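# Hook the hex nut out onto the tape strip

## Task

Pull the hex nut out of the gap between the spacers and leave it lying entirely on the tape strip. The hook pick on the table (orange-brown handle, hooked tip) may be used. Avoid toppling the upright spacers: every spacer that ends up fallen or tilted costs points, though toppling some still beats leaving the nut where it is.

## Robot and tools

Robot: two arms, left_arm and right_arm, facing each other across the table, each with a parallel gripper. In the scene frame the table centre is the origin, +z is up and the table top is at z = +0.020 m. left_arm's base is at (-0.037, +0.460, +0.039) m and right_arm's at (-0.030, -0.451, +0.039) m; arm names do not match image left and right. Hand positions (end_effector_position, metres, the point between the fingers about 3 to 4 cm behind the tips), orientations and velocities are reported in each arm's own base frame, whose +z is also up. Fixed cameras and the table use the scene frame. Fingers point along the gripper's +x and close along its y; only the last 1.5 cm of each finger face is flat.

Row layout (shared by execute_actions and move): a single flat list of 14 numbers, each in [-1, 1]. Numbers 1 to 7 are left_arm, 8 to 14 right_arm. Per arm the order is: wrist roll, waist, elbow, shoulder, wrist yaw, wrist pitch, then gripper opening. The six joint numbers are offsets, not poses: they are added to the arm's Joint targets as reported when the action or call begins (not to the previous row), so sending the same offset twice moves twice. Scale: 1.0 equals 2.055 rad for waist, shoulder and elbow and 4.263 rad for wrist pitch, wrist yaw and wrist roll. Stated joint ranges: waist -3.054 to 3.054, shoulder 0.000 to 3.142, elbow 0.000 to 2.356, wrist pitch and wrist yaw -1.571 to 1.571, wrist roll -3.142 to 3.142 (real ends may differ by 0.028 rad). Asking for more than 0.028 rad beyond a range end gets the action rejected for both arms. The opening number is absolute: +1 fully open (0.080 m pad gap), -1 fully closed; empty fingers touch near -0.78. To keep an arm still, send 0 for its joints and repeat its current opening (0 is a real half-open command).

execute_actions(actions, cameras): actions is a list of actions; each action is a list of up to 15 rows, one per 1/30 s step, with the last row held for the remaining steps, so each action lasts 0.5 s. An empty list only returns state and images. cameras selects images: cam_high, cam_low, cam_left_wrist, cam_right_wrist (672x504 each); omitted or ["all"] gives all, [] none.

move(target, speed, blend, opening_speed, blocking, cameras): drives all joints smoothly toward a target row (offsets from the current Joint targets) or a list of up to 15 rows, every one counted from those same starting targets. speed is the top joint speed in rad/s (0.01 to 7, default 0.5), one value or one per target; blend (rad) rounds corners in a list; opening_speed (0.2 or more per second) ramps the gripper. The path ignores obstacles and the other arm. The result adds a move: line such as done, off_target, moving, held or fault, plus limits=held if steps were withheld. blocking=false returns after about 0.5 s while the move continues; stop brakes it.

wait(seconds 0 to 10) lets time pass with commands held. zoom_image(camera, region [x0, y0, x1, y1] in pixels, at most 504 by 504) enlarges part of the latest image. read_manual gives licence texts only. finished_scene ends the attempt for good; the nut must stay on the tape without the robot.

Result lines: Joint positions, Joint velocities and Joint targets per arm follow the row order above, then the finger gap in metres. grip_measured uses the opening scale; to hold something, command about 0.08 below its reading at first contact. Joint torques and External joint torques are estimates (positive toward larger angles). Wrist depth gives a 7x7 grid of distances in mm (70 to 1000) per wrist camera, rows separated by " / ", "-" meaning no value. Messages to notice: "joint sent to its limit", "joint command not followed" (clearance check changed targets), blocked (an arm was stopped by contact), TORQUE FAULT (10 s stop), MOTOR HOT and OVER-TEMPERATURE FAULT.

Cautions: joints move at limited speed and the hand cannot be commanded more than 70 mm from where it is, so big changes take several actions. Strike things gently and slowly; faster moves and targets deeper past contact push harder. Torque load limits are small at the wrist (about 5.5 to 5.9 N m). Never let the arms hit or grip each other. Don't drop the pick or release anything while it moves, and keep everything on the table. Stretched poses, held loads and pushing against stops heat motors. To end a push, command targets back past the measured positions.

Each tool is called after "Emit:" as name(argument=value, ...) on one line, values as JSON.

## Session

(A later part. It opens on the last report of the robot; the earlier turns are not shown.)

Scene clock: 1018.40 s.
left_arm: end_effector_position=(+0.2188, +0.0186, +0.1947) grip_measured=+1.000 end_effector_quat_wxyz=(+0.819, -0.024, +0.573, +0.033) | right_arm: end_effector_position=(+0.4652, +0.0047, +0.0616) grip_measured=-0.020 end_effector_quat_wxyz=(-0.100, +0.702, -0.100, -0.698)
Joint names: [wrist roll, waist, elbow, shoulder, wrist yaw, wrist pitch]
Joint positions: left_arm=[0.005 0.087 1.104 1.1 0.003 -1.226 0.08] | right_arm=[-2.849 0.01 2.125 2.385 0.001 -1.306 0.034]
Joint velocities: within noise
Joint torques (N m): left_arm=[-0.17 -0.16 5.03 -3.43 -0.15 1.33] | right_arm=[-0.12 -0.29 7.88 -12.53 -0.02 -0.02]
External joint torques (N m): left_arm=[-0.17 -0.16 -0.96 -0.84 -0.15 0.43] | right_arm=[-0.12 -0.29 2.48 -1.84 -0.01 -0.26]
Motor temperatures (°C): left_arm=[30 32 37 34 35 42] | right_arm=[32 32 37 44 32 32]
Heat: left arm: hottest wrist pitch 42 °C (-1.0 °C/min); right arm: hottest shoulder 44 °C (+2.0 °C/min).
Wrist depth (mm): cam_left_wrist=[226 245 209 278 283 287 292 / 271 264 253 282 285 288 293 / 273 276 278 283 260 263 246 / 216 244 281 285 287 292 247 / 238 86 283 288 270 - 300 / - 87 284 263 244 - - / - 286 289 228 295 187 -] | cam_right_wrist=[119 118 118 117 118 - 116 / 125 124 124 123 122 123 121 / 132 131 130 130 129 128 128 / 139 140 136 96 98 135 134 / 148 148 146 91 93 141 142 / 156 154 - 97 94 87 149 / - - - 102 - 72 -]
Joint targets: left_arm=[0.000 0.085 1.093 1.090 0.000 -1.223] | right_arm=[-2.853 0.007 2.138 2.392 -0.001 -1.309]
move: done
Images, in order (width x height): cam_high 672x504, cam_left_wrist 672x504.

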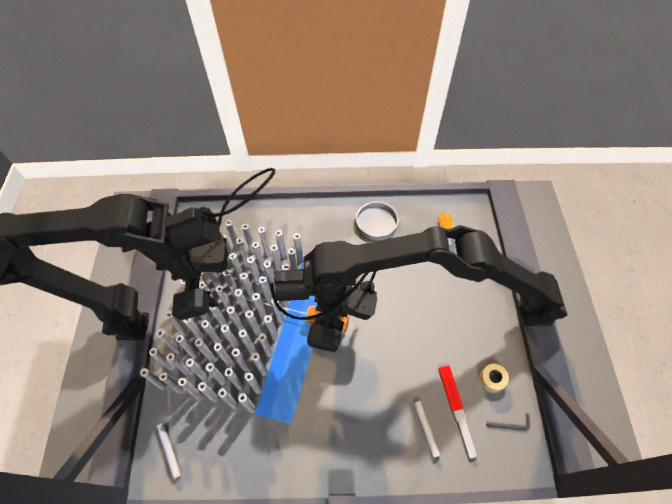

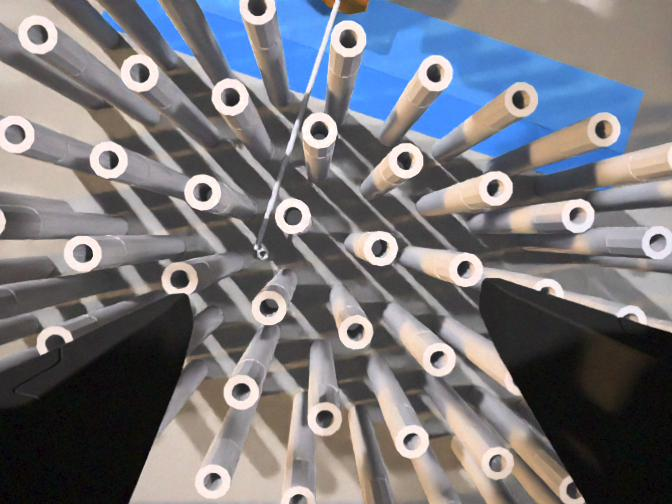

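Emit:
move(target=[0,0,0,0,0,0,1, -0.0007,-0.00136,0.00297,0.01163,0,0.00439,-0.25], speed=0.05, cameras=["cam_left_wrist"])

Emit:
zoom_image(camera="cam_left_wrist", region=[235, 220, 295, 280])

Scene clock: 1038.87 s.
left_arm: end_effector_position=(+0.2188, +0.0186, +0.1947) grip_measured=+1.000 end_effector_quat_wxyz=(+0.819, -0.024, +0.573, +0.033) | right_arm: end_effector_position=(+0.4685, +0.0038, +0.0531) grip_measured=-0.020 end_effector_quat_wxyz=(-0.099, +0.701, -0.099, -0.699)
Joint names: [wrist roll, waist, elbow, shoulder, wrist yaw, wrist pitch]
Joint positions: left_arm=[0.005 0.087 1.104 1.1 0.003 -1.226 0.08] | right_arm=[-2.852 0.008 2.132 2.408 0.001 -1.293 0.034]
Joint velocities: within noise
Joint torques (N m): left_arm=[-0.16 -0.23 5 -3.42 -0.17 1.33] | right_arm=[-0.11 -0.38 7.68 -12.45 -0.02 0.4]
External joint torques (N m): left_arm=[-0.17 -0.23 -0.98 -0.83 -0.17 0.44] | right_arm=[-0.11 -0.43 2.3 -1.66 -0.01 0.16]
Motor temperatures (°C): left_arm=[30 32 37 34 35 42] | right_arm=[32 32 38 44 32 32]
Heat: left arm: hottest wrist pitch 42 °C (+0.0 °C/min); right arm: hottest shoulder 44 °C (+2.0 °C/min).
Wrist depth (mm): cam_left_wrist=[226 246 210 277 282 286 292 / 271 265 254 279 286 288 293 / 273 276 278 285 262 263 245 / 216 244 282 285 289 291 247 / 238 86 282 288 270 - 300 / - 87 284 263 244 - - / - 285 289 228 294 187 -] | cam_right_wrist=[112 111 110 111 108 108 108 / 117 117 116 114 114 114 113 / 123 123 122 121 122 120 118 / 130 129 130 96 99 126 125 / 138 137 136 91 91 132 132 / 145 143 - 97 94 87 139 / - - - 102 - 72 -]
Joint targets: left_arm=[0.000 0.085 1.093 1.090 0.000 -1.223] | right_arm=[-2.856 0.004 2.144 2.416 -0.001 -1.291]
move: done
Images, in order (width x height): cam_left_wrist 672x504.

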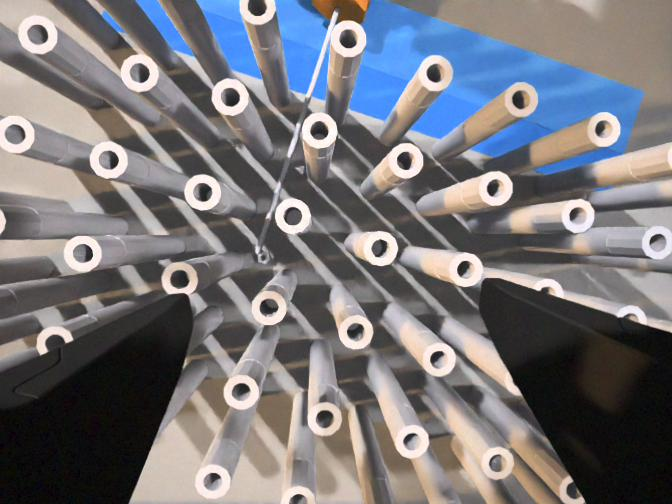

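Scaled by 8.400 from the camera's 672x504 image, which has a finer 960x720 frame.

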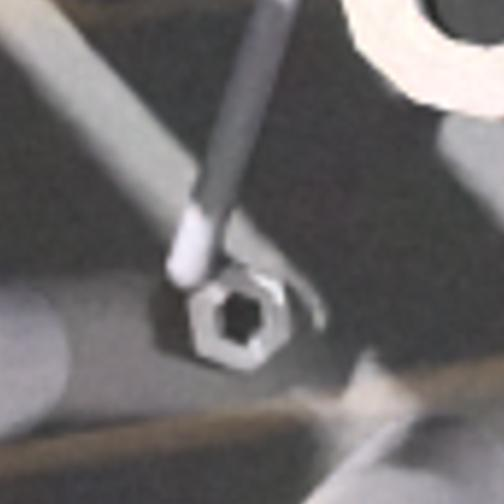

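Emit:
move(target=[[0,0,0,0,0,0,1, 0,0,0.00803,-0.00535,0,-0.00657,-0.25],[0,0,0,0,0,0,1, 0,0.00511,0.02968,0.00808,0,-0.01173,-0.25]], speed=0.05, cameras=["cam_left_wrist"])

Emit:
zoom_image(camera="cam_left_wrist", region=[235, 220, 295, 280])

Scene clock: 1064.17 s.
left_arm: end_effector_position=(+0.2188, +0.0186, +0.1947) grip_measured=+1.000 end_effector_quat_wxyz=(+0.819, -0.024, +0.573, +0.033) | right_arm: end_effector_position=(+0.4714, +0.0053, +0.0606) grip_measured=-0.020 end_effector_quat_wxyz=(-0.098, +0.701, -0.098, -0.700)
Joint names: [wrist roll, waist, elbow, shoulder, wrist yaw, wrist pitch]
Joint positions: left_arm=[0.005 0.087 1.104 1.1 0.003 -1.226 0.08] | right_arm=[-2.852 0.011 2.192 2.425 0.001 -1.337 0.034]
Joint velocities: within noise
Joint torques (N m): left_arm=[-0.16 -0.19 5.01 -3.39 -0.14 1.35] | right_arm=[-0.12 0.43 7.91 -12.7 -0.03 -0.05]
External joint torques (N m): left_arm=[-0.16 -0.18 -0.99 -0.78 -0.14 0.45] | right_arm=[-0.12 0.51 2.45 -1.71 -0.02 -0.31]
Motor temperatures (°C): left_arm=[30 32 37 34 35 42] | right_arm=[32 32 37 46 32 32]
Heat: left arm: hottest wrist pitch 42 °C (+0.0 °C/min); right arm: hottest shoulder 46 °C (+4.1 °C/min).
Wrist depth (mm): cam_left_wrist=[225 245 210 277 284 287 291 / 271 265 254 280 285 288 291 / 273 276 279 284 262 263 246 / 216 244 281 286 289 292 247 / 238 86 283 287 270 - 299 / - 87 284 263 244 - - / - 285 288 228 295 187 -] | cam_right_wrist=[118 117 117 116 116 113 114 / 124 124 122 122 121 121 119 / 130 130 130 128 127 127 127 / 138 138 135 96 99 134 132 / 146 146 143 91 93 139 141 / 152 151 - 97 94 87 146 / - - - 102 - 72 -]
Joint targets: left_arm=[0.000 0.085 1.093 1.090 0.000 -1.223] | right_arm=[-2.856 0.015 2.205 2.432 -0.001 -1.341]
move: done
Images, in order (width x height): cam_left_wrist 672x504.

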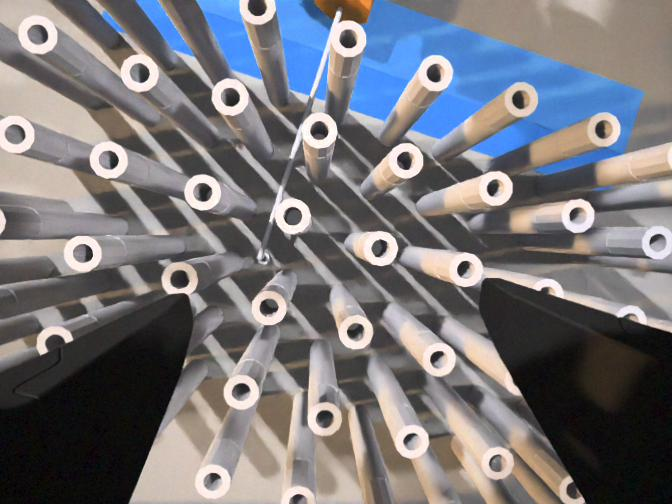

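Scaled by 8.400 from the camera's 672x504 image, which has a finer 960x720 frame.

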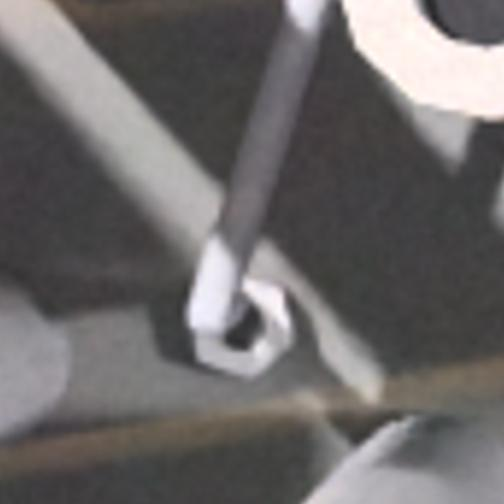

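Emit:
zoom_image(camera="cam_left_wrist", region=[252, 245, 276, 269])

Scaled by 21.000 from the camera's 672x504 image, which has a finer 960x720 frame.

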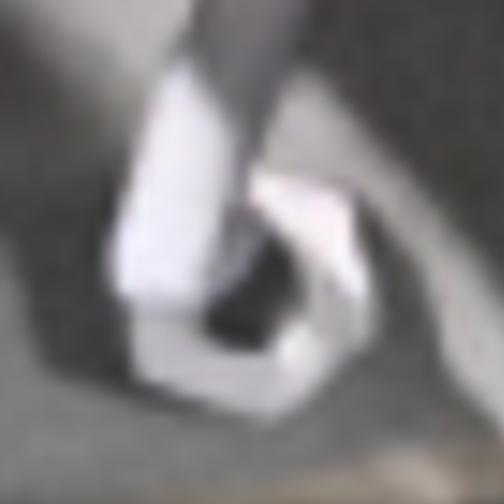

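Emit:
move(target=[0,0,0,0,0,0,1, 0,-0.00414,0.00307,0.00618,0,0.00249,-0.25], speed=0.05, cameras=["cam_left_wrist"])

Emit:
zoom_image(camera="cam_left_wrist", region=[246, 239, 282, 275])

Scene clock: 1080.33 s.
left_arm: end_effector_position=(+0.2188, +0.0186, +0.1947) grip_measured=+1.000 end_effector_quat_wxyz=(+0.819, -0.024, +0.573, +0.033) | right_arm: end_effector_position=(+0.4735, +0.0051, +0.0572) grip_measured=-0.020 end_effector_quat_wxyz=(-0.098, +0.701, -0.098, -0.700)
Joint names: [wrist roll, waist, elbow, shoulder, wrist yaw, wrist pitch]
Joint positions: left_arm=[0.005 0.087 1.104 1.1 0.003 -1.226 0.08] | right_arm=[-2.852 0.011 2.199 2.436 0.001 -1.332 0.034]
Joint velocities: within noise
Joint torques (N m): left_arm=[-0.16 -0.24 5.06 -3.42 -0.16 1.33] | right_arm=[-0.11 -0.52 7.96 -12.6 -0.02 0.33]
External joint torques (N m): left_arm=[-0.17 -0.22 -0.93 -0.8 -0.18 0.45] | right_arm=[-0.11 -0.54 2.53 -1.55 -0.01 0.09]
Motor temperatures (°C): left_arm=[30 32 37 34 35 42] | right_arm=[32 32 39 48 32 32]
Heat: left arm: hottest wrist pitch 42 °C (+0.0 °C/min); right arm: hottest shoulder 48 °C (+4.0 °C/min).
Wrist depth (mm): cam_left_wrist=[225 245 210 277 282 287 291 / 270 264 253 280 284 288 294 / 274 276 279 283 262 263 245 / 216 245 281 286 288 293 247 / 237 86 283 288 269 - 299 / - 87 284 262 245 - - / - 285 289 228 295 187 -] | cam_right_wrist=[115 115 113 113 112 111 111 / 121 121 119 119 118 118 118 / 129 126 127 125 125 124 124 / 134 134 132 95 99 130 130 / 143 142 140 91 91 136 137 / 150 148 - 97 94 82 142 / - - - 101 - 72 -]
Joint targets: left_arm=[0.000 0.085 1.093 1.090 0.000 -1.223] | right_arm=[-2.856 0.006 2.212 2.445 -0.001 -1.330]
move: done
Images, in order (width x height): cam_left_wrist 672x504.

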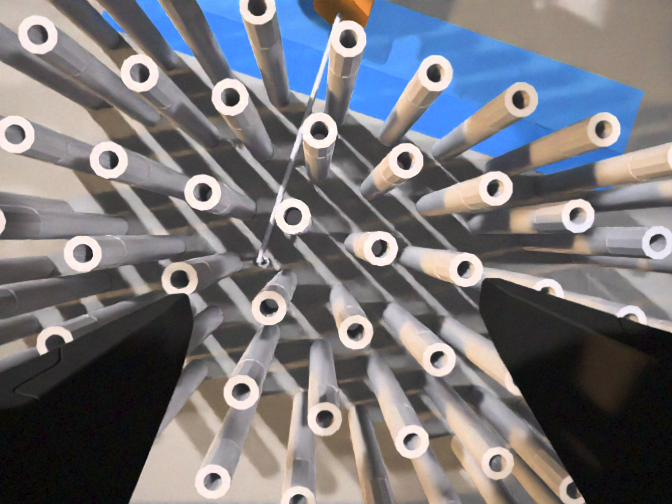

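Scaled by 14.000 from the camera's 672x504 image, which has a finer 960x720 frame.

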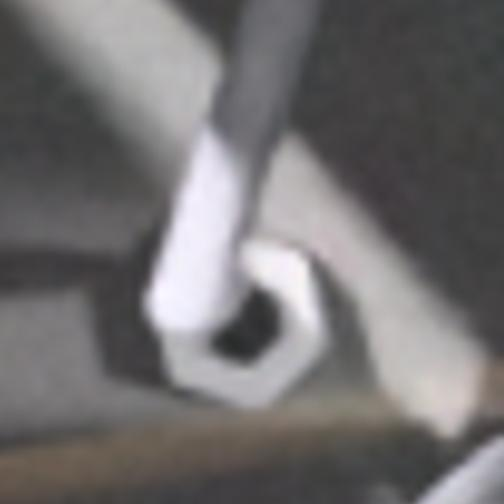

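Emit:
move(target=[[0,0,0,0,0,0,1, 0,0,0.01265,0,0,-0.00751,-0.25],[0,0,0,0,0,0,1, 0,0,0.02336,0.00613,0,-0.00985,-0.25]], speed=0.05, cameras=["cam_left_wrist"])

Emit:
zoom_image(camera="cam_left_wrist", region=[246, 239, 282, 275])

Scene clock: 1099.03 s.
left_arm: end_effector_position=(+0.2188, +0.0186, +0.1947) grip_measured=+1.000 end_effector_quat_wxyz=(+0.819, -0.024, +0.573, +0.033) | right_arm: end_effector_position=(+0.4751, +0.0049, +0.0628) grip_measured=-0.020 end_effector_quat_wxyz=(-0.098, +0.700, -0.099, -0.701)
Joint names: [wrist roll, waist, elbow, shoulder, wrist yaw, wrist pitch]
Joint positions: left_arm=[0.005 0.087 1.104 1.1 0.003 -1.226 0.08] | right_arm=[-2.852 0.011 2.246 2.45 0.001 -1.369 0.034]
Joint velocities: within noise
Joint torques (N m): left_arm=[-0.16 -0.21 5.05 -3.43 -0.15 1.34] | right_arm=[-0.11 -0.39 7.71 -12.83 -0.02 -0.03]
External joint torques (N m): left_arm=[-0.16 -0.21 -0.95 -0.84 -0.15 0.44] | right_arm=[-0.11 -0.48 2.37 -1.88 0 -0.26]
Motor temperatures (°C): left_arm=[30 32 37 34 35 42] | right_arm=[32 32 38 49 32 32]
Heat: left arm: hottest wrist pitch 42 °C (+0.0 °C/min); right arm: hottest shoulder 49 °C (+5.1 °C/min).
Wrist depth (mm): cam_left_wrist=[226 245 209 277 283 287 291 / 271 264 253 281 284 287 293 / 272 276 278 284 262 263 246 / 216 245 281 286 289 292 247 / 238 86 282 288 269 - 299 / - 87 285 262 245 - - / - 286 288 228 295 187 -] | cam_right_wrist=[120 119 119 118 117 115 117 / 126 126 125 124 123 124 122 / 133 132 131 130 129 129 129 / 141 140 138 95 98 136 135 / 148 148 147 91 93 142 143 / 156 153 - 97 94 87 148 / - - - 102 - 72 -]
Joint targets: left_arm=[0.000 0.085 1.093 1.090 0.000 -1.223] | right_arm=[-2.856 0.007 2.260 2.458 -0.001 -1.372]
move: done
Images, in order (width x height): cam_left_wrist 672x504.

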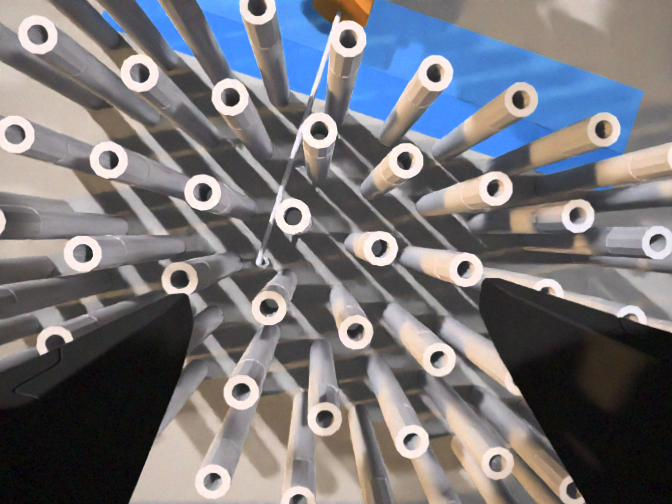

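Scaled by 14.000 from the camera's 672x504 image, which has a finer 960x720 frame.

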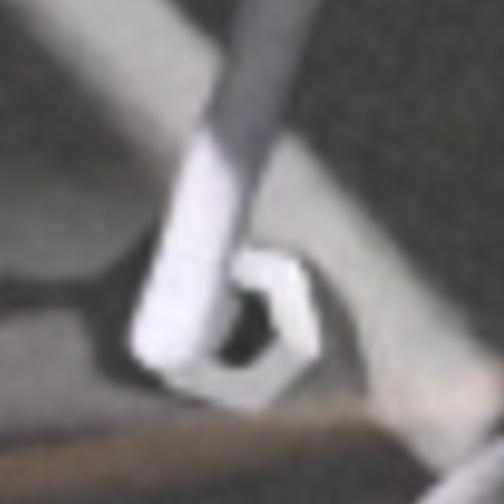

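Emit:
move(target=[[0,0,0,0,0,0,1, 0,-0.00073,0.0018,0.00097,0,-0.00033,-0.25],[0,0,0,0,0,0,1, 0,-0.00073,-0.0128,0.00049,0,0.00762,-0.25]], speed=0.04, cameras=["cam_left_wrist"])

Emit:
zoom_image(camera="cam_left_wrist", region=[246, 239, 282, 275])

Scene clock: 1114.27 s.
left_arm: end_effector_position=(+0.2188, +0.0186, +0.1947) grip_measured=+1.000 end_effector_quat_wxyz=(+0.819, -0.024, +0.573, +0.033) | right_arm: end_effector_position=(+0.4790, +0.0041, +0.0600) grip_measured=-0.020 end_effector_quat_wxyz=(-0.100, +0.705, -0.098, -0.695)
Joint names: [wrist roll, waist, elbow, shoulder, wrist yaw, wrist pitch]
Joint positions: left_arm=[0.005 0.087 1.104 1.1 0.003 -1.226 0.08] | right_arm=[-2.852 0.009 2.238 2.452 0.001 -1.342 0.034]
Joint velocities: within noise
Joint torques (N m): left_arm=[-0.17 -0.21 5 -3.44 -0.14 1.34] | right_arm=[-0.12 -0.39 5.56 -12.97 -0.03 0.36]
External joint torques (N m): left_arm=[-0.17 -0.21 -1.04 -0.8 -0.14 0.44] | right_arm=[-0.12 -0.29 0.2 -1.99 -0.03 0.12]
Motor temperatures (°C): left_arm=[30 32 37 34 35 42] | right_arm=[32 32 38 51 32 32]
Heat: left arm: hottest wrist pitch 42 °C (+0.0 °C/min); right arm: hottest shoulder 51 °C (+6.1 °C/min). Fold the right arm in close to its base, or ease its load, before you think long.
Wrist depth (mm): cam_left_wrist=[225 246 209 277 283 287 291 / 271 264 253 279 285 288 292 / 274 275 278 283 262 263 246 / 216 244 281 285 289 292 247 / 238 86 282 287 270 - 299 / - 87 286 263 244 - - / - 286 288 228 295 187 -] | cam_right_wrist=[116 117 115 114 114 112 113 / 122 121 121 120 119 120 119 / 130 128 128 126 126 125 126 / 136 135 135 96 99 132 132 / 144 145 143 91 93 139 140 / 151 150 - 97 94 87 145 / - - - 102 - 72 -]
Joint targets: left_arm=[0.000 0.085 1.093 1.090 0.000 -1.223] | right_arm=[-2.856 0.005 2.233 2.459 -0.001 -1.339]
MOTOR HOT: the shoulder of the right arm reports 51 °C; the controller stops that arm at 95 °C. To cool a motor, set the load down, stop pushing, or move to a pose that needs little force.
move: done
Images, in order (width x height): cam_left_wrist 672x504.

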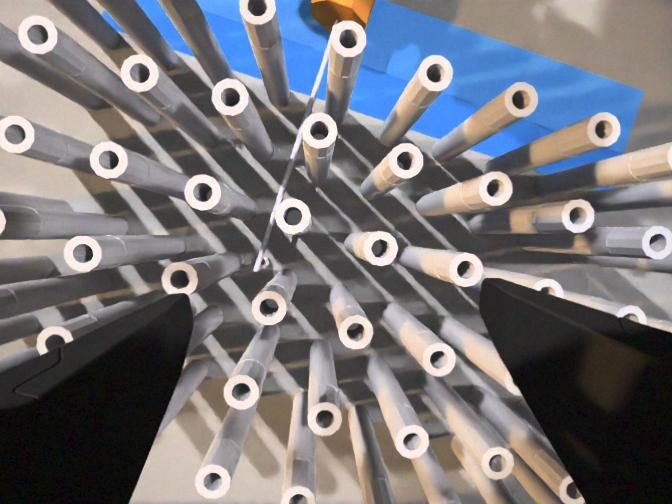

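Scaled by 14.000 from the camera's 672x504 image, which has a finer 960x720 frame.

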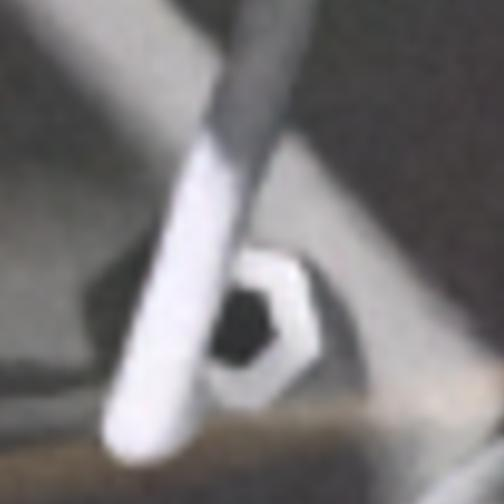

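Emit:
move(target=[0,0,0,0,0,0,1, 0,0,-0.00657,0,0,0,-0.25], speed=0.04, cameras=["cam_left_wrist"])

Emit:
zoom_image(camera="cam_left_wrist", region=[246, 239, 282, 275])

Scene clock: 1131.77 s.
left_arm: end_effector_position=(+0.2188, +0.0186, +0.1947) grip_measured=+1.000 end_effector_quat_wxyz=(+0.819, -0.024, +0.573, +0.033) | right_arm: end_effector_position=(+0.4768, +0.0040, +0.0569) grip_measured=-0.020 end_effector_quat_wxyz=(-0.099, +0.702, -0.099, -0.699)
Joint names: [wrist roll, waist, elbow, shoulder, wrist yaw, wrist pitch]
Joint positions: left_arm=[0.005 0.087 1.104 1.1 0.003 -1.226 0.08] | right_arm=[-2.852 0.009 2.226 2.452 0.001 -1.341 0.034]
Joint velocities: within noise
Joint torques (N m): left_arm=[-0.17 -0.25 5.03 -3.43 -0.16 1.34] | right_arm=[-0.11 -0.34 5.37 -12.96 -0.03 0.3]
External joint torques (N m): left_arm=[-0.17 -0.24 -0.88 -0.85 -0.17 0.48] | right_arm=[-0.11 -0.34 0 -1.96 -0.02 0.07]
Motor temperatures (°C): left_arm=[30 32 37 34 35 42] | right_arm=[32 32 37 50 32 32]
Heat: left arm: hottest wrist pitch 42 °C (+0.0 °C/min); right arm: hottest shoulder 50 °C (+3.0 °C/min). Fold the right arm in close to its base, or ease its load, before you think long.
Wrist depth (mm): cam_left_wrist=[225 245 209 277 283 287 292 / 271 265 254 280 285 288 293 / 273 276 279 283 261 264 246 / 217 244 282 286 288 292 247 / 238 86 283 287 269 - 300 / - 87 285 263 245 - - / - 285 289 228 295 187 -] | cam_right_wrist=[114 115 113 113 112 111 111 / 120 120 118 118 117 117 116 / 128 126 125 124 124 123 122 / 134 133 132 95 99 130 129 / 142 141 140 91 92 135 136 / 150 147 - 97 94 87 142 / - - - 101 - 72 -]
Joint targets: left_arm=[0.000 0.085 1.093 1.090 0.000 -1.223] | right_arm=[-2.856 0.005 2.220 2.459 -0.001 -1.339]
MOTOR HOT: still on. The shoulder of the right arm reports 50 °C.
move: done
Images, in order (width x height): cam_left_wrist 672x504.

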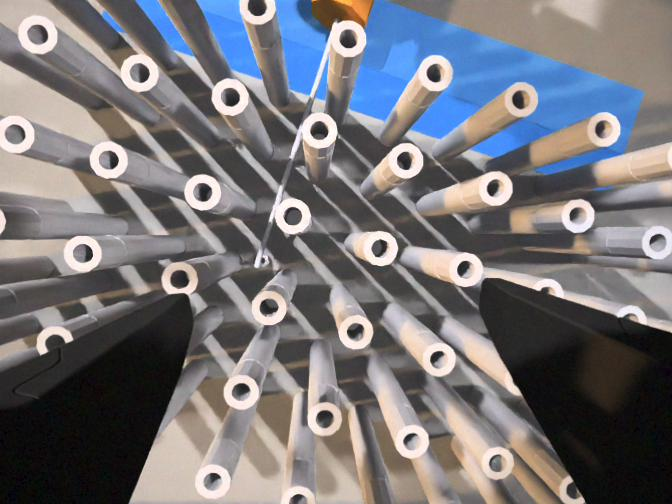

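Scaled by 14.000 from the camera's 672x504 image, which has a finer 960x720 frame.

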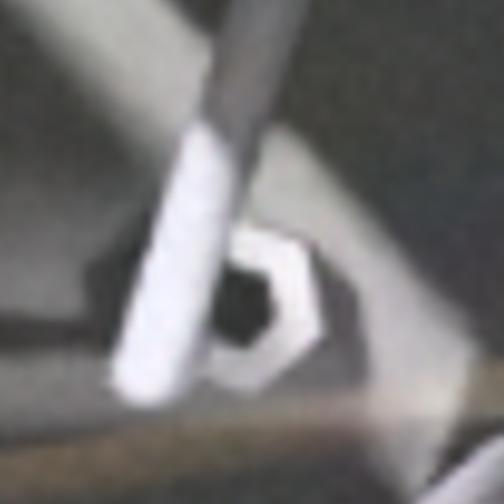

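Emit:
move(target=[[0,0,0,0,0,0,1, 0.00188,0.00389,0,-0.01071,0,0,-0.25],[0,0,0,0,0,0,1, 0.00293,0.00608,-0.01455,-0.01888,0,0.00312,-0.25]], speed=0.04, cameras=["cam_left_wrist"])

Emit:
zoom_image(camera="cam_left_wrist", region=[246, 239, 282, 275])

Scene clock: 1179.40 s.
left_arm: end_effector_position=(+0.2188, +0.0186, +0.1947) grip_measured=+1.000 end_effector_quat_wxyz=(+0.819, -0.024, +0.573, +0.033) | right_arm: end_effector_position=(+0.4741, +0.0058, +0.0544) grip_measured=-0.020 end_effector_quat_wxyz=(-0.099, +0.700, -0.100, -0.700)
Joint names: [wrist roll, waist, elbow, shoulder, wrist yaw, wrist pitch]
Joint positions: left_arm=[0.005 0.087 1.104 1.1 0.003 -1.226 0.08] | right_arm=[-2.847 0.012 2.197 2.441 0.001 -1.326 0.034]
Joint velocities: within noise
Joint torques (N m): left_arm=[-0.17 -0.2 5.02 -3.37 -0.16 1.34] | right_arm=[0.1 0.53 5.28 -16.52 -0.02 0.24]
External joint torques (N m): left_arm=[-0.17 -0.22 -0.97 -0.74 -0.15 0.45] | right_arm=[0.1 0.55 -0.12 -5.53 -0.02 0]
Motor temperatures (°C): left_arm=[30 32 37 34 34 42] | right_arm=[32 32 36 50 32 32]
Heat: left arm: hottest wrist pitch 42 °C (+0.0 °C/min); right arm: hottest shoulder 50 °C (-1.0 °C/min). Fold the right arm in close to its base, or ease its load, before you think long.
Wrist depth (mm): cam_left_wrist=[226 245 209 277 283 288 291 / 271 264 254 280 285 288 293 / 273 276 279 284 261 263 245 / 216 244 283 286 289 292 247 / 238 86 283 287 270 - 300 / - 87 284 263 245 - - / - 285 289 229 294 187 -] | cam_right_wrist=[113 112 112 112 109 109 109 / 118 118 117 116 115 115 113 / 126 124 123 123 123 121 119 / 131 131 131 96 99 128 127 / 140 139 138 91 92 133 134 / 147 145 - 97 94 82 139 / - - - 101 - 72 -]
Joint targets: left_arm=[0.000 0.085 1.093 1.090 0.000 -1.223] | right_arm=[-2.844 0.017 2.190 2.420 -0.001 -1.326]
MOTOR HOT: still on. The shoulder of the right arm reports 50 °C.
move: done
Images, in order (width x height): cam_left_wrist 672x504.

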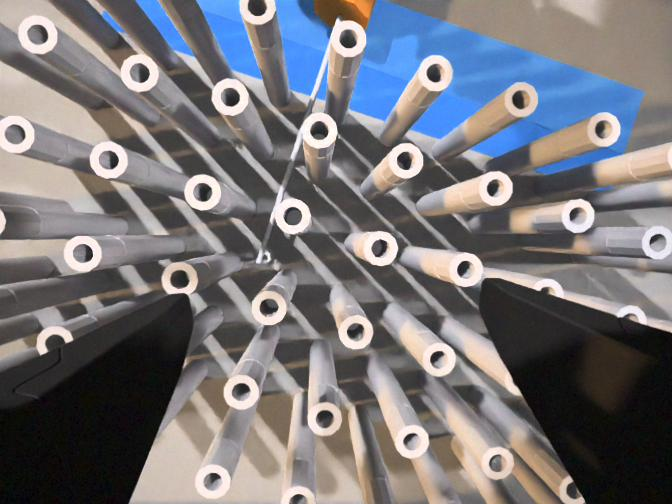

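Scaled by 14.000 from the camera's 672x504 image, which has a finer 960x720 frame.

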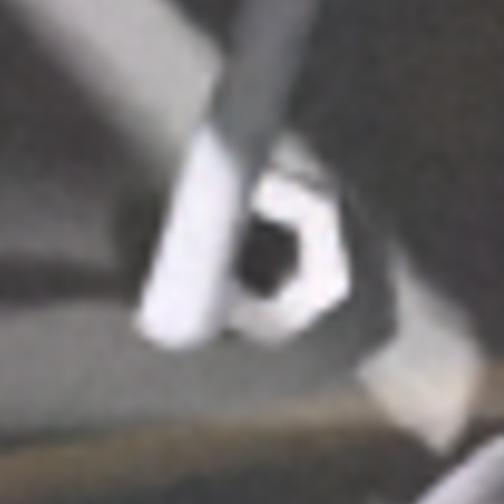

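Emit:
move(target=[[0,0,0,0,0,0,1, 0,0,0.02438,0,0,-0.00821,-0.25],[0,0,0,0,0,0,1, 0,0.00253,0.00146,-0.00754,0,-0.0041,-0.25]], speed=0.06, cameras=["cam_left_wrist"])

Emit:
zoom_image(camera="cam_left_wrist", region=[246, 239, 282, 275])

Scene clock: 1206.23 s.
left_arm: end_effector_position=(+0.2188, +0.0186, +0.1947) grip_measured=+1.000 end_effector_quat_wxyz=(+0.819, -0.024, +0.573, +0.033) | right_arm: end_effector_position=(+0.4704, +0.0088, +0.0596) grip_measured=-0.020 end_effector_quat_wxyz=(-0.097, +0.698, -0.098, -0.703)
Joint names: [wrist roll, waist, elbow, shoulder, wrist yaw, wrist pitch]
Joint positions: left_arm=[0.005 0.087 1.104 1.1 0.003 -1.226 0.08] | right_arm=[-2.847 0.019 2.198 2.43 0.001 -1.347 0.034]
Joint velocities: within noise
Joint torques (N m): left_arm=[-0.16 -0.21 4.98 -3.41 -0.16 1.35] | right_arm=[0.1 0.48 5.51 -17.03 -0.03 0.38]
External joint torques (N m): left_arm=[-0.16 -0.21 -1.02 -0.82 -0.15 0.45] | right_arm=[0.1 0.45 0.2 -6.23 -0.02 0.17]
Motor temperatures (°C): left_arm=[30 32 37 34 34 42] | right_arm=[32 32 36 54 32 32]
Heat: left arm: hottest wrist pitch 42 °C (+0.0 °C/min); right arm: hottest shoulder 54 °C (+5.1 °C/min). Fold the right arm in close to its base, or ease its load, before you think long.
Wrist depth (mm): cam_left_wrist=[226 245 210 277 283 287 291 / 270 265 253 280 286 288 292 / 273 275 279 284 261 263 246 / 216 245 281 287 289 292 247 / 237 86 282 287 269 - 299 / - 86 286 262 245 - - / - 285 289 228 295 186 -] | cam_right_wrist=[118 117 116 116 116 113 114 / 124 123 122 122 120 121 119 / 130 129 129 127 126 126 125 / 137 137 134 96 99 132 131 / 145 145 143 91 94 138 139 / 151 150 - 97 94 87 145 / - - - 102 - 72 -]
Joint targets: left_arm=[0.000 0.085 1.093 1.090 0.000 -1.223] | right_arm=[-2.844 0.023 2.193 2.404 -0.001 -1.344]
MOTOR HOT: still on. The shoulder of the right arm reports 54 °C.
move: done
Images, in order (width x height): cam_left_wrist 672x504.

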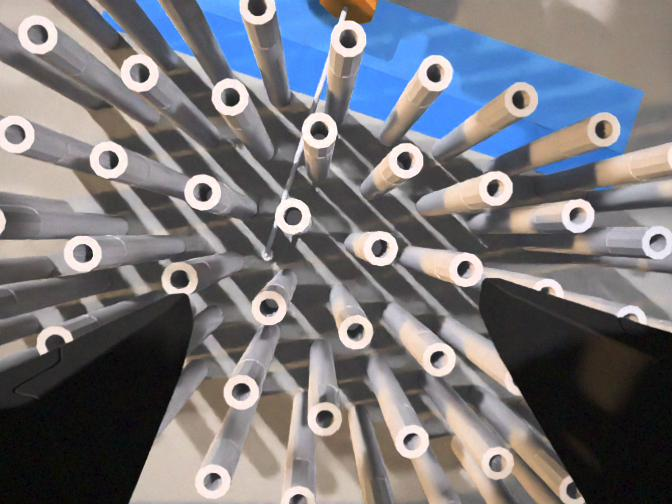

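Scaled by 14.000 from the camera's 672x504 image, which has a finer 960x720 frame.

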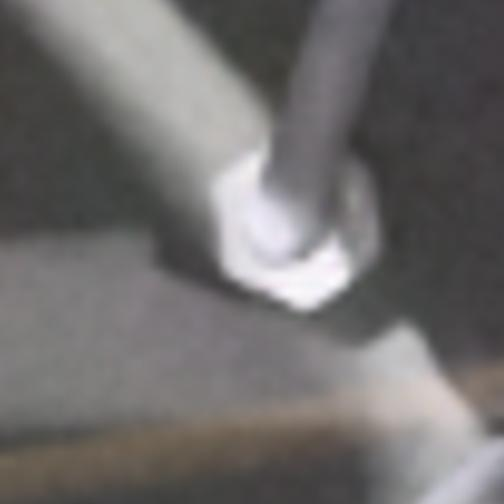

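Emit:
zoom_image(camera="cam_left_wrist", region=[256, 244, 280, 268])

Scaled by 21.000 from the camera's 672x504 image, which has a finer 960x720 frame.

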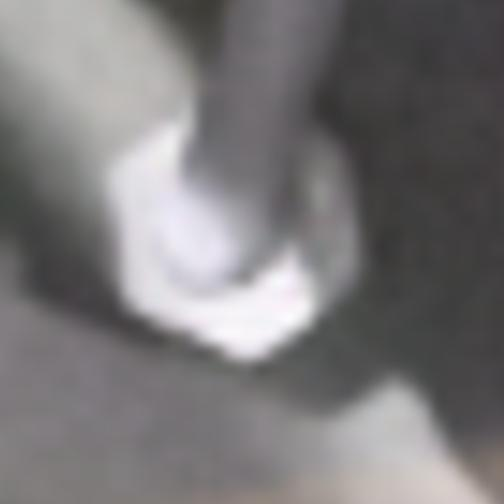

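Emit:
move(target=[[0,0,0,0,0,0,1, 0,0,-0.00584,0,0,0.00281,-0.25],[0,0,0,0,0,0,1, 0.00124,0.00258,-0.04151,-0.02044,0,0.0103,-0.25]], speed=0.05, cameras=["cam_left_wrist"])

Emit:
zoom_image(camera="cam_left_wrist", region=[246, 232, 282, 268])

Scene clock: 1243.97 s.
left_arm: end_effector_position=(+0.2188, +0.0186, +0.1947) grip_measured=+1.000 end_effector_quat_wxyz=(+0.819, -0.024, +0.573, +0.033) | right_arm: end_effector_position=(+0.4631, +0.0110, +0.0575) grip_measured=-0.020 end_effector_quat_wxyz=(-0.097, +0.698, -0.098, -0.702)
Joint names: [wrist roll, waist, elbow, shoulder, wrist yaw, wrist pitch]
Joint positions: left_arm=[0.005 0.087 1.104 1.1 0.003 -1.226 0.08] | right_arm=[-2.842 0.024 2.113 2.387 0.001 -1.302 0.034]
Joint velocities: within noise
Joint torques (N m): left_arm=[-0.16 -0.19 5 -3.4 -0.15 1.34] | right_arm=[0.12 0.47 5.37 -16.55 -0.03 0.37]
External joint torques (N m): left_arm=[-0.16 -0.19 -1.08 -0.73 -0.15 0.43] | right_arm=[0.12 0.44 -0.04 -5.79 -0.01 0.14]
Motor temperatures (°C): left_arm=[30 32 37 34 34 42] | right_arm=[32 32 36 60 32 32]
Heat: left arm: hottest wrist pitch 42 °C (+0.0 °C/min); right arm: hottest shoulder 60 °C (+9.0 °C/min). Fold the right arm in close to its base, or ease its load, before you think long.
Wrist depth (mm): cam_left_wrist=[226 245 210 278 282 288 292 / 270 264 253 281 284 288 292 / 273 276 279 284 261 263 246 / 216 244 282 285 288 292 247 / 238 86 283 287 269 - 300 / - 87 285 262 246 - - / - 285 289 228 295 187 -] | cam_right_wrist=[116 117 115 114 114 112 112 / 122 121 120 120 119 119 118 / 130 128 127 126 125 125 124 / 136 134 133 95 99 131 130 / 144 144 141 91 93 137 137 / 151 150 - 97 94 82 143 / - - - 102 - 72 -]
Joint targets: left_arm=[0.000 0.085 1.093 1.090 0.000 -1.223] | right_arm=[-2.838 0.028 2.108 2.362 -0.001 -1.300]
MOTOR HOT: still on. The shoulder of the right arm reports 60 °C.
move: done
Images, in order (width x height): cam_left_wrist 672x504.

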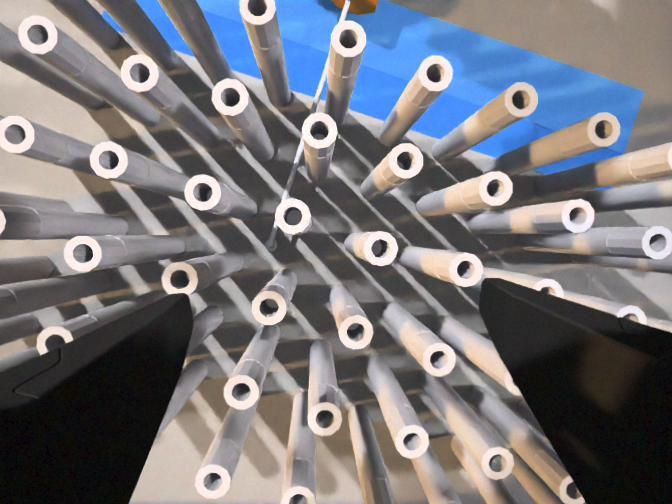

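Scaled by 14.000 from the camera's 672x504 image, which has a finer 960x720 frame.

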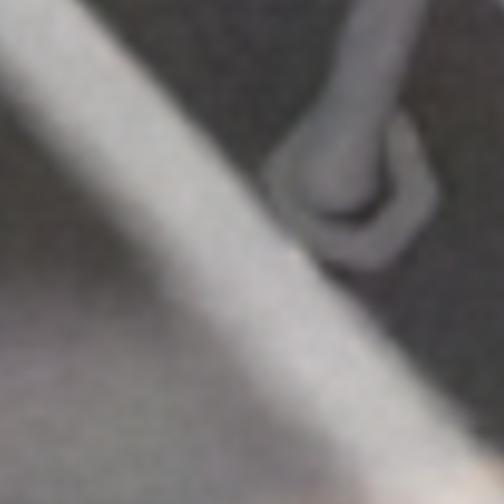

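Emit:
move(target=[0,0,0,0,0,0,1, 0.00629,0.01304,-0.15095,-0.08652,0,0.03108,-0.25], speed=0.12, cameras=["cam_high","cam_left_wrist"])

Emit:
zoom_image(camera="cam_left_wrist", region=[256, 170, 316, 230])

Scene clock: 1266.03 s.
left_arm: end_effector_position=(+0.2188, +0.0186, +0.1947) grip_measured=+1.000 end_effector_quat_wxyz=(+0.819, -0.024, +0.573, +0.033) | right_arm: end_effector_position=(+0.4243, +0.0216, +0.0560) grip_measured=-0.020 end_effector_quat_wxyz=(-0.096, +0.699, -0.097, -0.702)
Joint names: [wrist roll, waist, elbow, shoulder, wrist yaw, wrist pitch]
Joint positions: left_arm=[0.005 0.087 1.104 1.1 0.003 -1.226 0.08] | right_arm=[-2.815 0.051 1.802 2.208 0.001 -1.17 0.034]
Joint velocities: within noise
Joint torques (N m): left_arm=[-0.16 -0.23 5.04 -3.42 -0.15 1.35] | right_arm=[0.13 0.47 5.56 -15.08 -0.03 0.36]
External joint torques (N m): left_arm=[-0.16 -0.22 -0.99 -0.75 -0.15 0.46] | right_arm=[0.13 0.44 0.27 -5.49 -0.01 0.12]
Motor temperatures (°C): left_arm=[30 32 37 34 34 42] | right_arm=[32 32 36 69 32 32]
Heat: left arm: hottest wrist pitch 42 °C (+0.0 °C/min); right arm: hottest shoulder 69 °C (+14.2 °C/min). Fold the right arm in close to its base, or ease its load, before you think long.
Wrist depth (mm): cam_left_wrist=[225 245 210 278 282 287 291 / 271 265 253 281 285 288 293 / 273 276 279 284 261 263 245 / 216 244 282 285 289 291 247 / 237 86 283 287 270 - 299 / - 87 285 262 244 - - / - 285 289 229 295 187 -] | cam_right_wrist=[116 117 115 114 114 112 113 / 122 122 121 120 119 119 118 / 130 128 128 126 125 125 125 / 136 135 133 96 99 131 130 / 144 144 141 91 93 137 137 / 153 149 - 97 94 81 143 / - - - 102 - 72 -]
Joint targets: left_arm=[0.000 0.085 1.093 1.090 0.000 -1.223] | right_arm=[-2.812 0.055 1.797 2.185 -0.001 -1.167]
MOTOR HOT: still on. The shoulder of the right arm reports 69 °C.
move: done
Images, in order (width x height): cam_high 672x504, cam_left_wrist 672x504.

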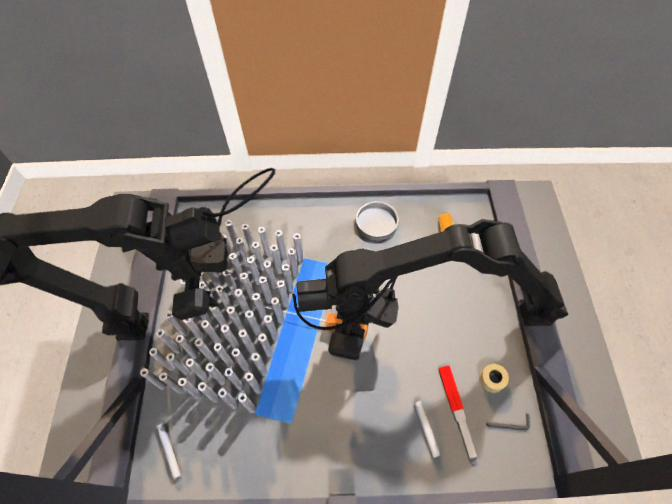

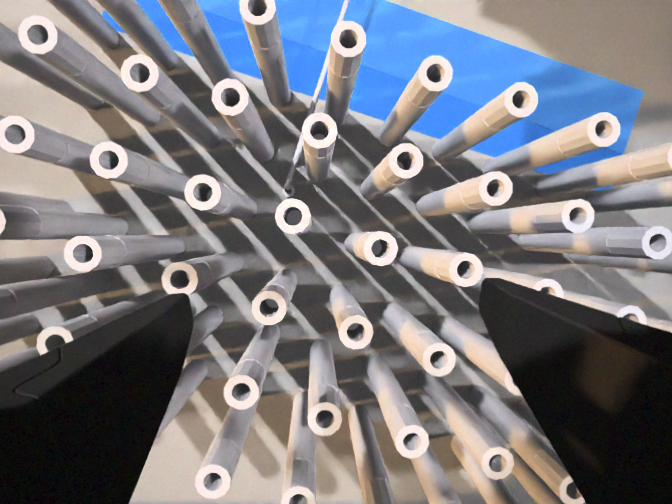

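Scaled by 8.400 from the camera's 672x504 image, which has a finer 960x720 frame.

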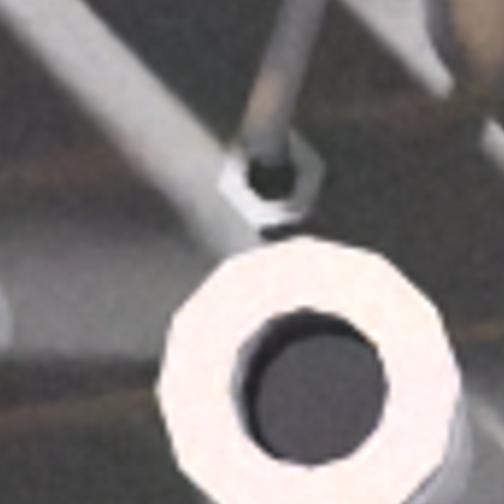

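Emit:
move(target=[0,0,0,0,0,0,1, 0.00802,0.01664,-0.13051,-0.08049,0,0.02409,-0.25], speed=0.14, cameras=["cam_high","cam_left_wrist"])

Emit:
zoom_image(camera="cam_left_wrist", region=[270, 90, 360, 180])

Scene clock: 1279.23 s.
left_arm: end_effector_position=(+0.2188, +0.0186, +0.1947) grip_measured=+1.000 end_effector_quat_wxyz=(+0.819, -0.024, +0.573, +0.033) | right_arm: end_effector_position=(+0.3809, +0.0325, +0.0545) grip_measured=-0.020 end_effector_quat_wxyz=(-0.097, +0.700, -0.097, -0.701)
Joint names: [wrist roll, waist, elbow, shoulder, wrist yaw, wrist pitch]
Joint positions: left_arm=[0.005 0.087 1.104 1.1 0.003 -1.226 0.08] | right_arm=[-2.781 0.085 1.534 2.04 0.001 -1.067 0.034]
Joint velocities: within noise
Joint torques (N m): left_arm=[-0.17 -0.2 5.03 -3.41 -0.16 1.34] | right_arm=[0.13 0.45 5.36 -13.35 -0.03 0.41]
External joint torques (N m): left_arm=[-0.17 -0.19 -0.93 -0.81 -0.17 0.47] | right_arm=[0.13 0.45 0.18 -4.87 -0.02 0.18]
Motor temperatures (°C): left_arm=[30 32 37 34 34 42] | right_arm=[32 32 35 70 32 32]
Heat: left arm: hottest wrist pitch 42 °C (+0.0 °C/min); right arm: hottest shoulder 70 °C (+14.2 °C/min). Fold the right arm in close to its base, or ease its load, before you think long.
Wrist depth (mm): cam_left_wrist=[225 246 209 278 283 287 291 / 272 264 254 280 285 288 292 / 273 276 279 283 262 263 245 / 216 245 281 286 289 291 247 / 237 86 282 287 270 - 300 / - 87 285 263 244 - - / - 285 289 228 296 187 -] | cam_right_wrist=[116 117 115 114 113 112 112 / 122 122 120 120 119 119 118 / 130 128 127 126 125 125 124 / 136 135 134 95 99 131 130 / 144 144 141 91 93 137 138 / 153 150 - 97 94 82 144 / - - - 102 - 72 -]
Joint targets: left_arm=[0.000 0.085 1.093 1.090 0.000 -1.223] | right_arm=[-2.777 0.089 1.529 2.019 -0.001 -1.064]
MOTOR HOT: still on. The shoulder of the right arm reports 70 °C.
move: done
Images, in order (width x height): cam_high 672x504, cam_left_wrist 672x504.

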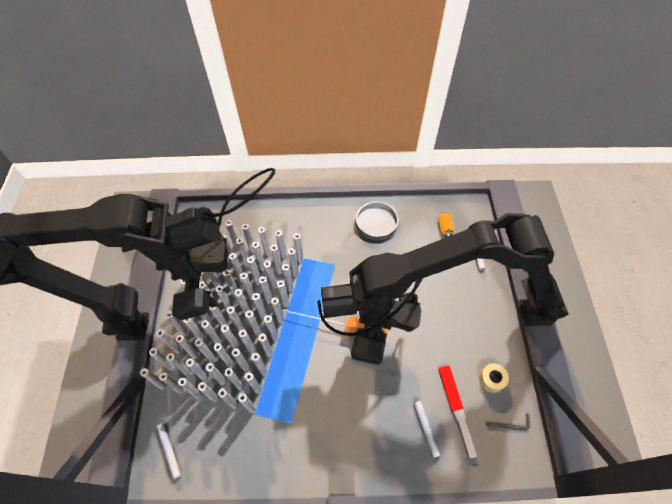

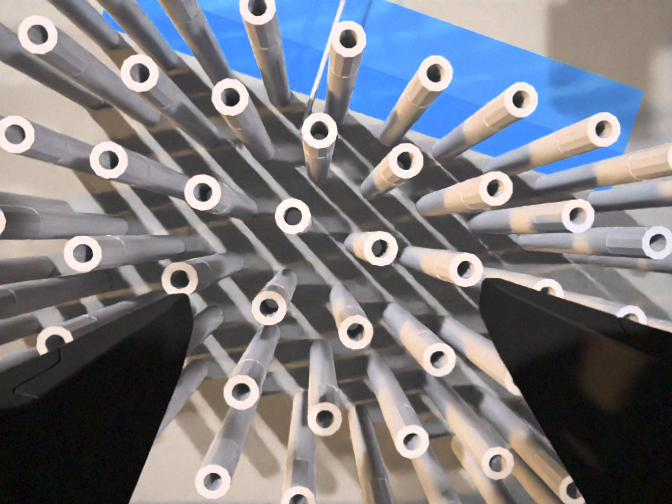

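Scaled by 5.600 from the camera's 672x504 image, which has a finer 960x720 frame.

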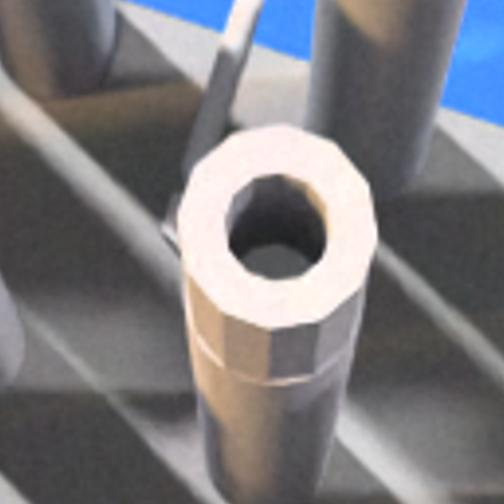

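Emit:
move(target=[0,0,0,0,0,0,1, 0.01011,0.02097,-0.10891,-0.0728,0,0.01694,-0.25], speed=0.12, cameras=["cam_high","cam_left_wrist"])

Emit:
zoom_image(camera="cam_left_wrist", region=[280, 20, 370, 110])

Emit:
zoom_image(camera="cam_high", region=[260, 280, 360, 350])

Scene clock: 1287.73 s.
left_arm: end_effector_position=(+0.2188, +0.0186, +0.1947) grip_measured=+1.000 end_effector_quat_wxyz=(+0.819, -0.024, +0.573, +0.033) | right_arm: end_effector_position=(+0.3371, +0.0434, +0.0525) grip_measured=-0.020 end_effector_quat_wxyz=(-0.097, +0.700, -0.097, -0.701)
Joint names: [wrist roll, waist, elbow, shoulder, wrist yaw, wrist pitch]
Joint positions: left_arm=[0.005 0.087 1.104 1.1 0.003 -1.226 0.08] | right_arm=[-2.738 0.128 1.31 1.888 0.001 -0.995 0.034]
Joint velocities: within noise
Joint torques (N m): left_arm=[-0.18 -0.15 5.01 -3.45 -0.15 1.34] | right_arm=[0.12 0.45 5.17 -11.58 -0.04 0.4]
External joint torques (N m): left_arm=[-0.18 -0.14 -0.96 -0.85 -0.16 0.46] | right_arm=[0.13 0.41 0.06 -4.17 -0.02 0.17]
Motor temperatures (°C): left_arm=[30 32 37 34 34 42] | right_arm=[32 32 35 69 32 32]
Heat: left arm: hottest wrist pitch 42 °C (+0.0 °C/min); right arm: hottest shoulder 69 °C (+12.1 °C/min). Fold the right arm in close to its base, or ease its load, before you think long.
Wrist depth (mm): cam_left_wrist=[225 246 210 278 282 286 291 / 271 265 253 280 284 288 292 / 273 276 279 283 262 263 245 / 217 244 283 286 288 292 248 / 238 86 283 288 270 - 299 / - 87 285 262 246 - - / - 286 289 229 294 187 -] | cam_right_wrist=[116 116 114 114 113 112 112 / 121 121 120 119 119 119 118 / 129 127 128 126 125 124 124 / 136 135 134 95 99 131 130 / 144 144 141 91 93 137 137 / 152 150 - 97 94 81 144 / - - - 102 - 72 -]
Joint targets: left_arm=[0.000 0.085 1.093 1.090 0.000 -1.223] | right_arm=[-2.734 0.132 1.305 1.870 -0.001 -0.992]
MOTOR HOT: still on. The shoulder of the right arm reports 69 °C.
move: done
Images, in order (width x height): cam_high 672x504, cam_left_wrist 672x504.

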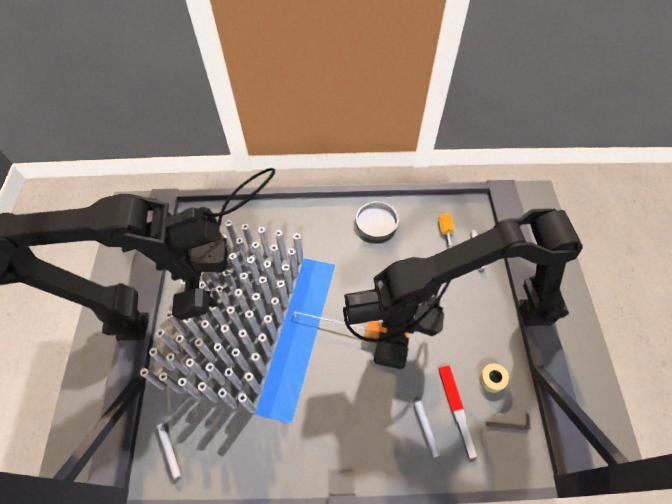

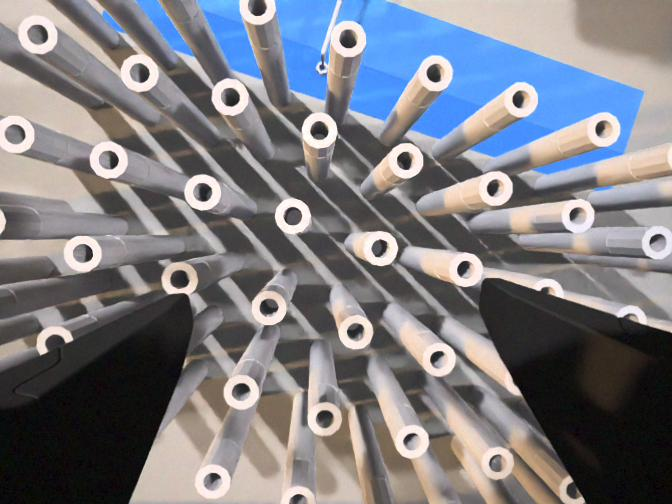

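Scaled by 5.600 from the camera's 672x504 image, which has a finer 960x720 frame.

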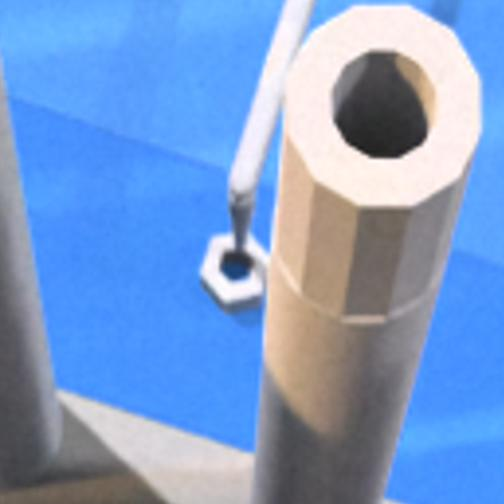

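Scaled by 5.040 from the camera's 672x504 image, which has a finer 960x720 frame.

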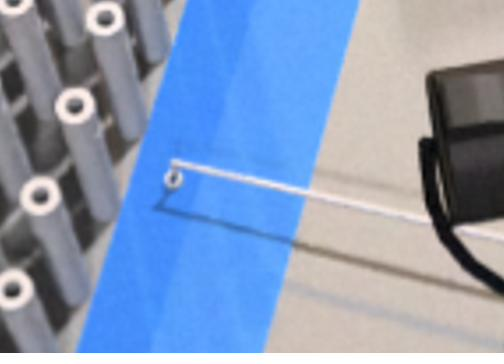

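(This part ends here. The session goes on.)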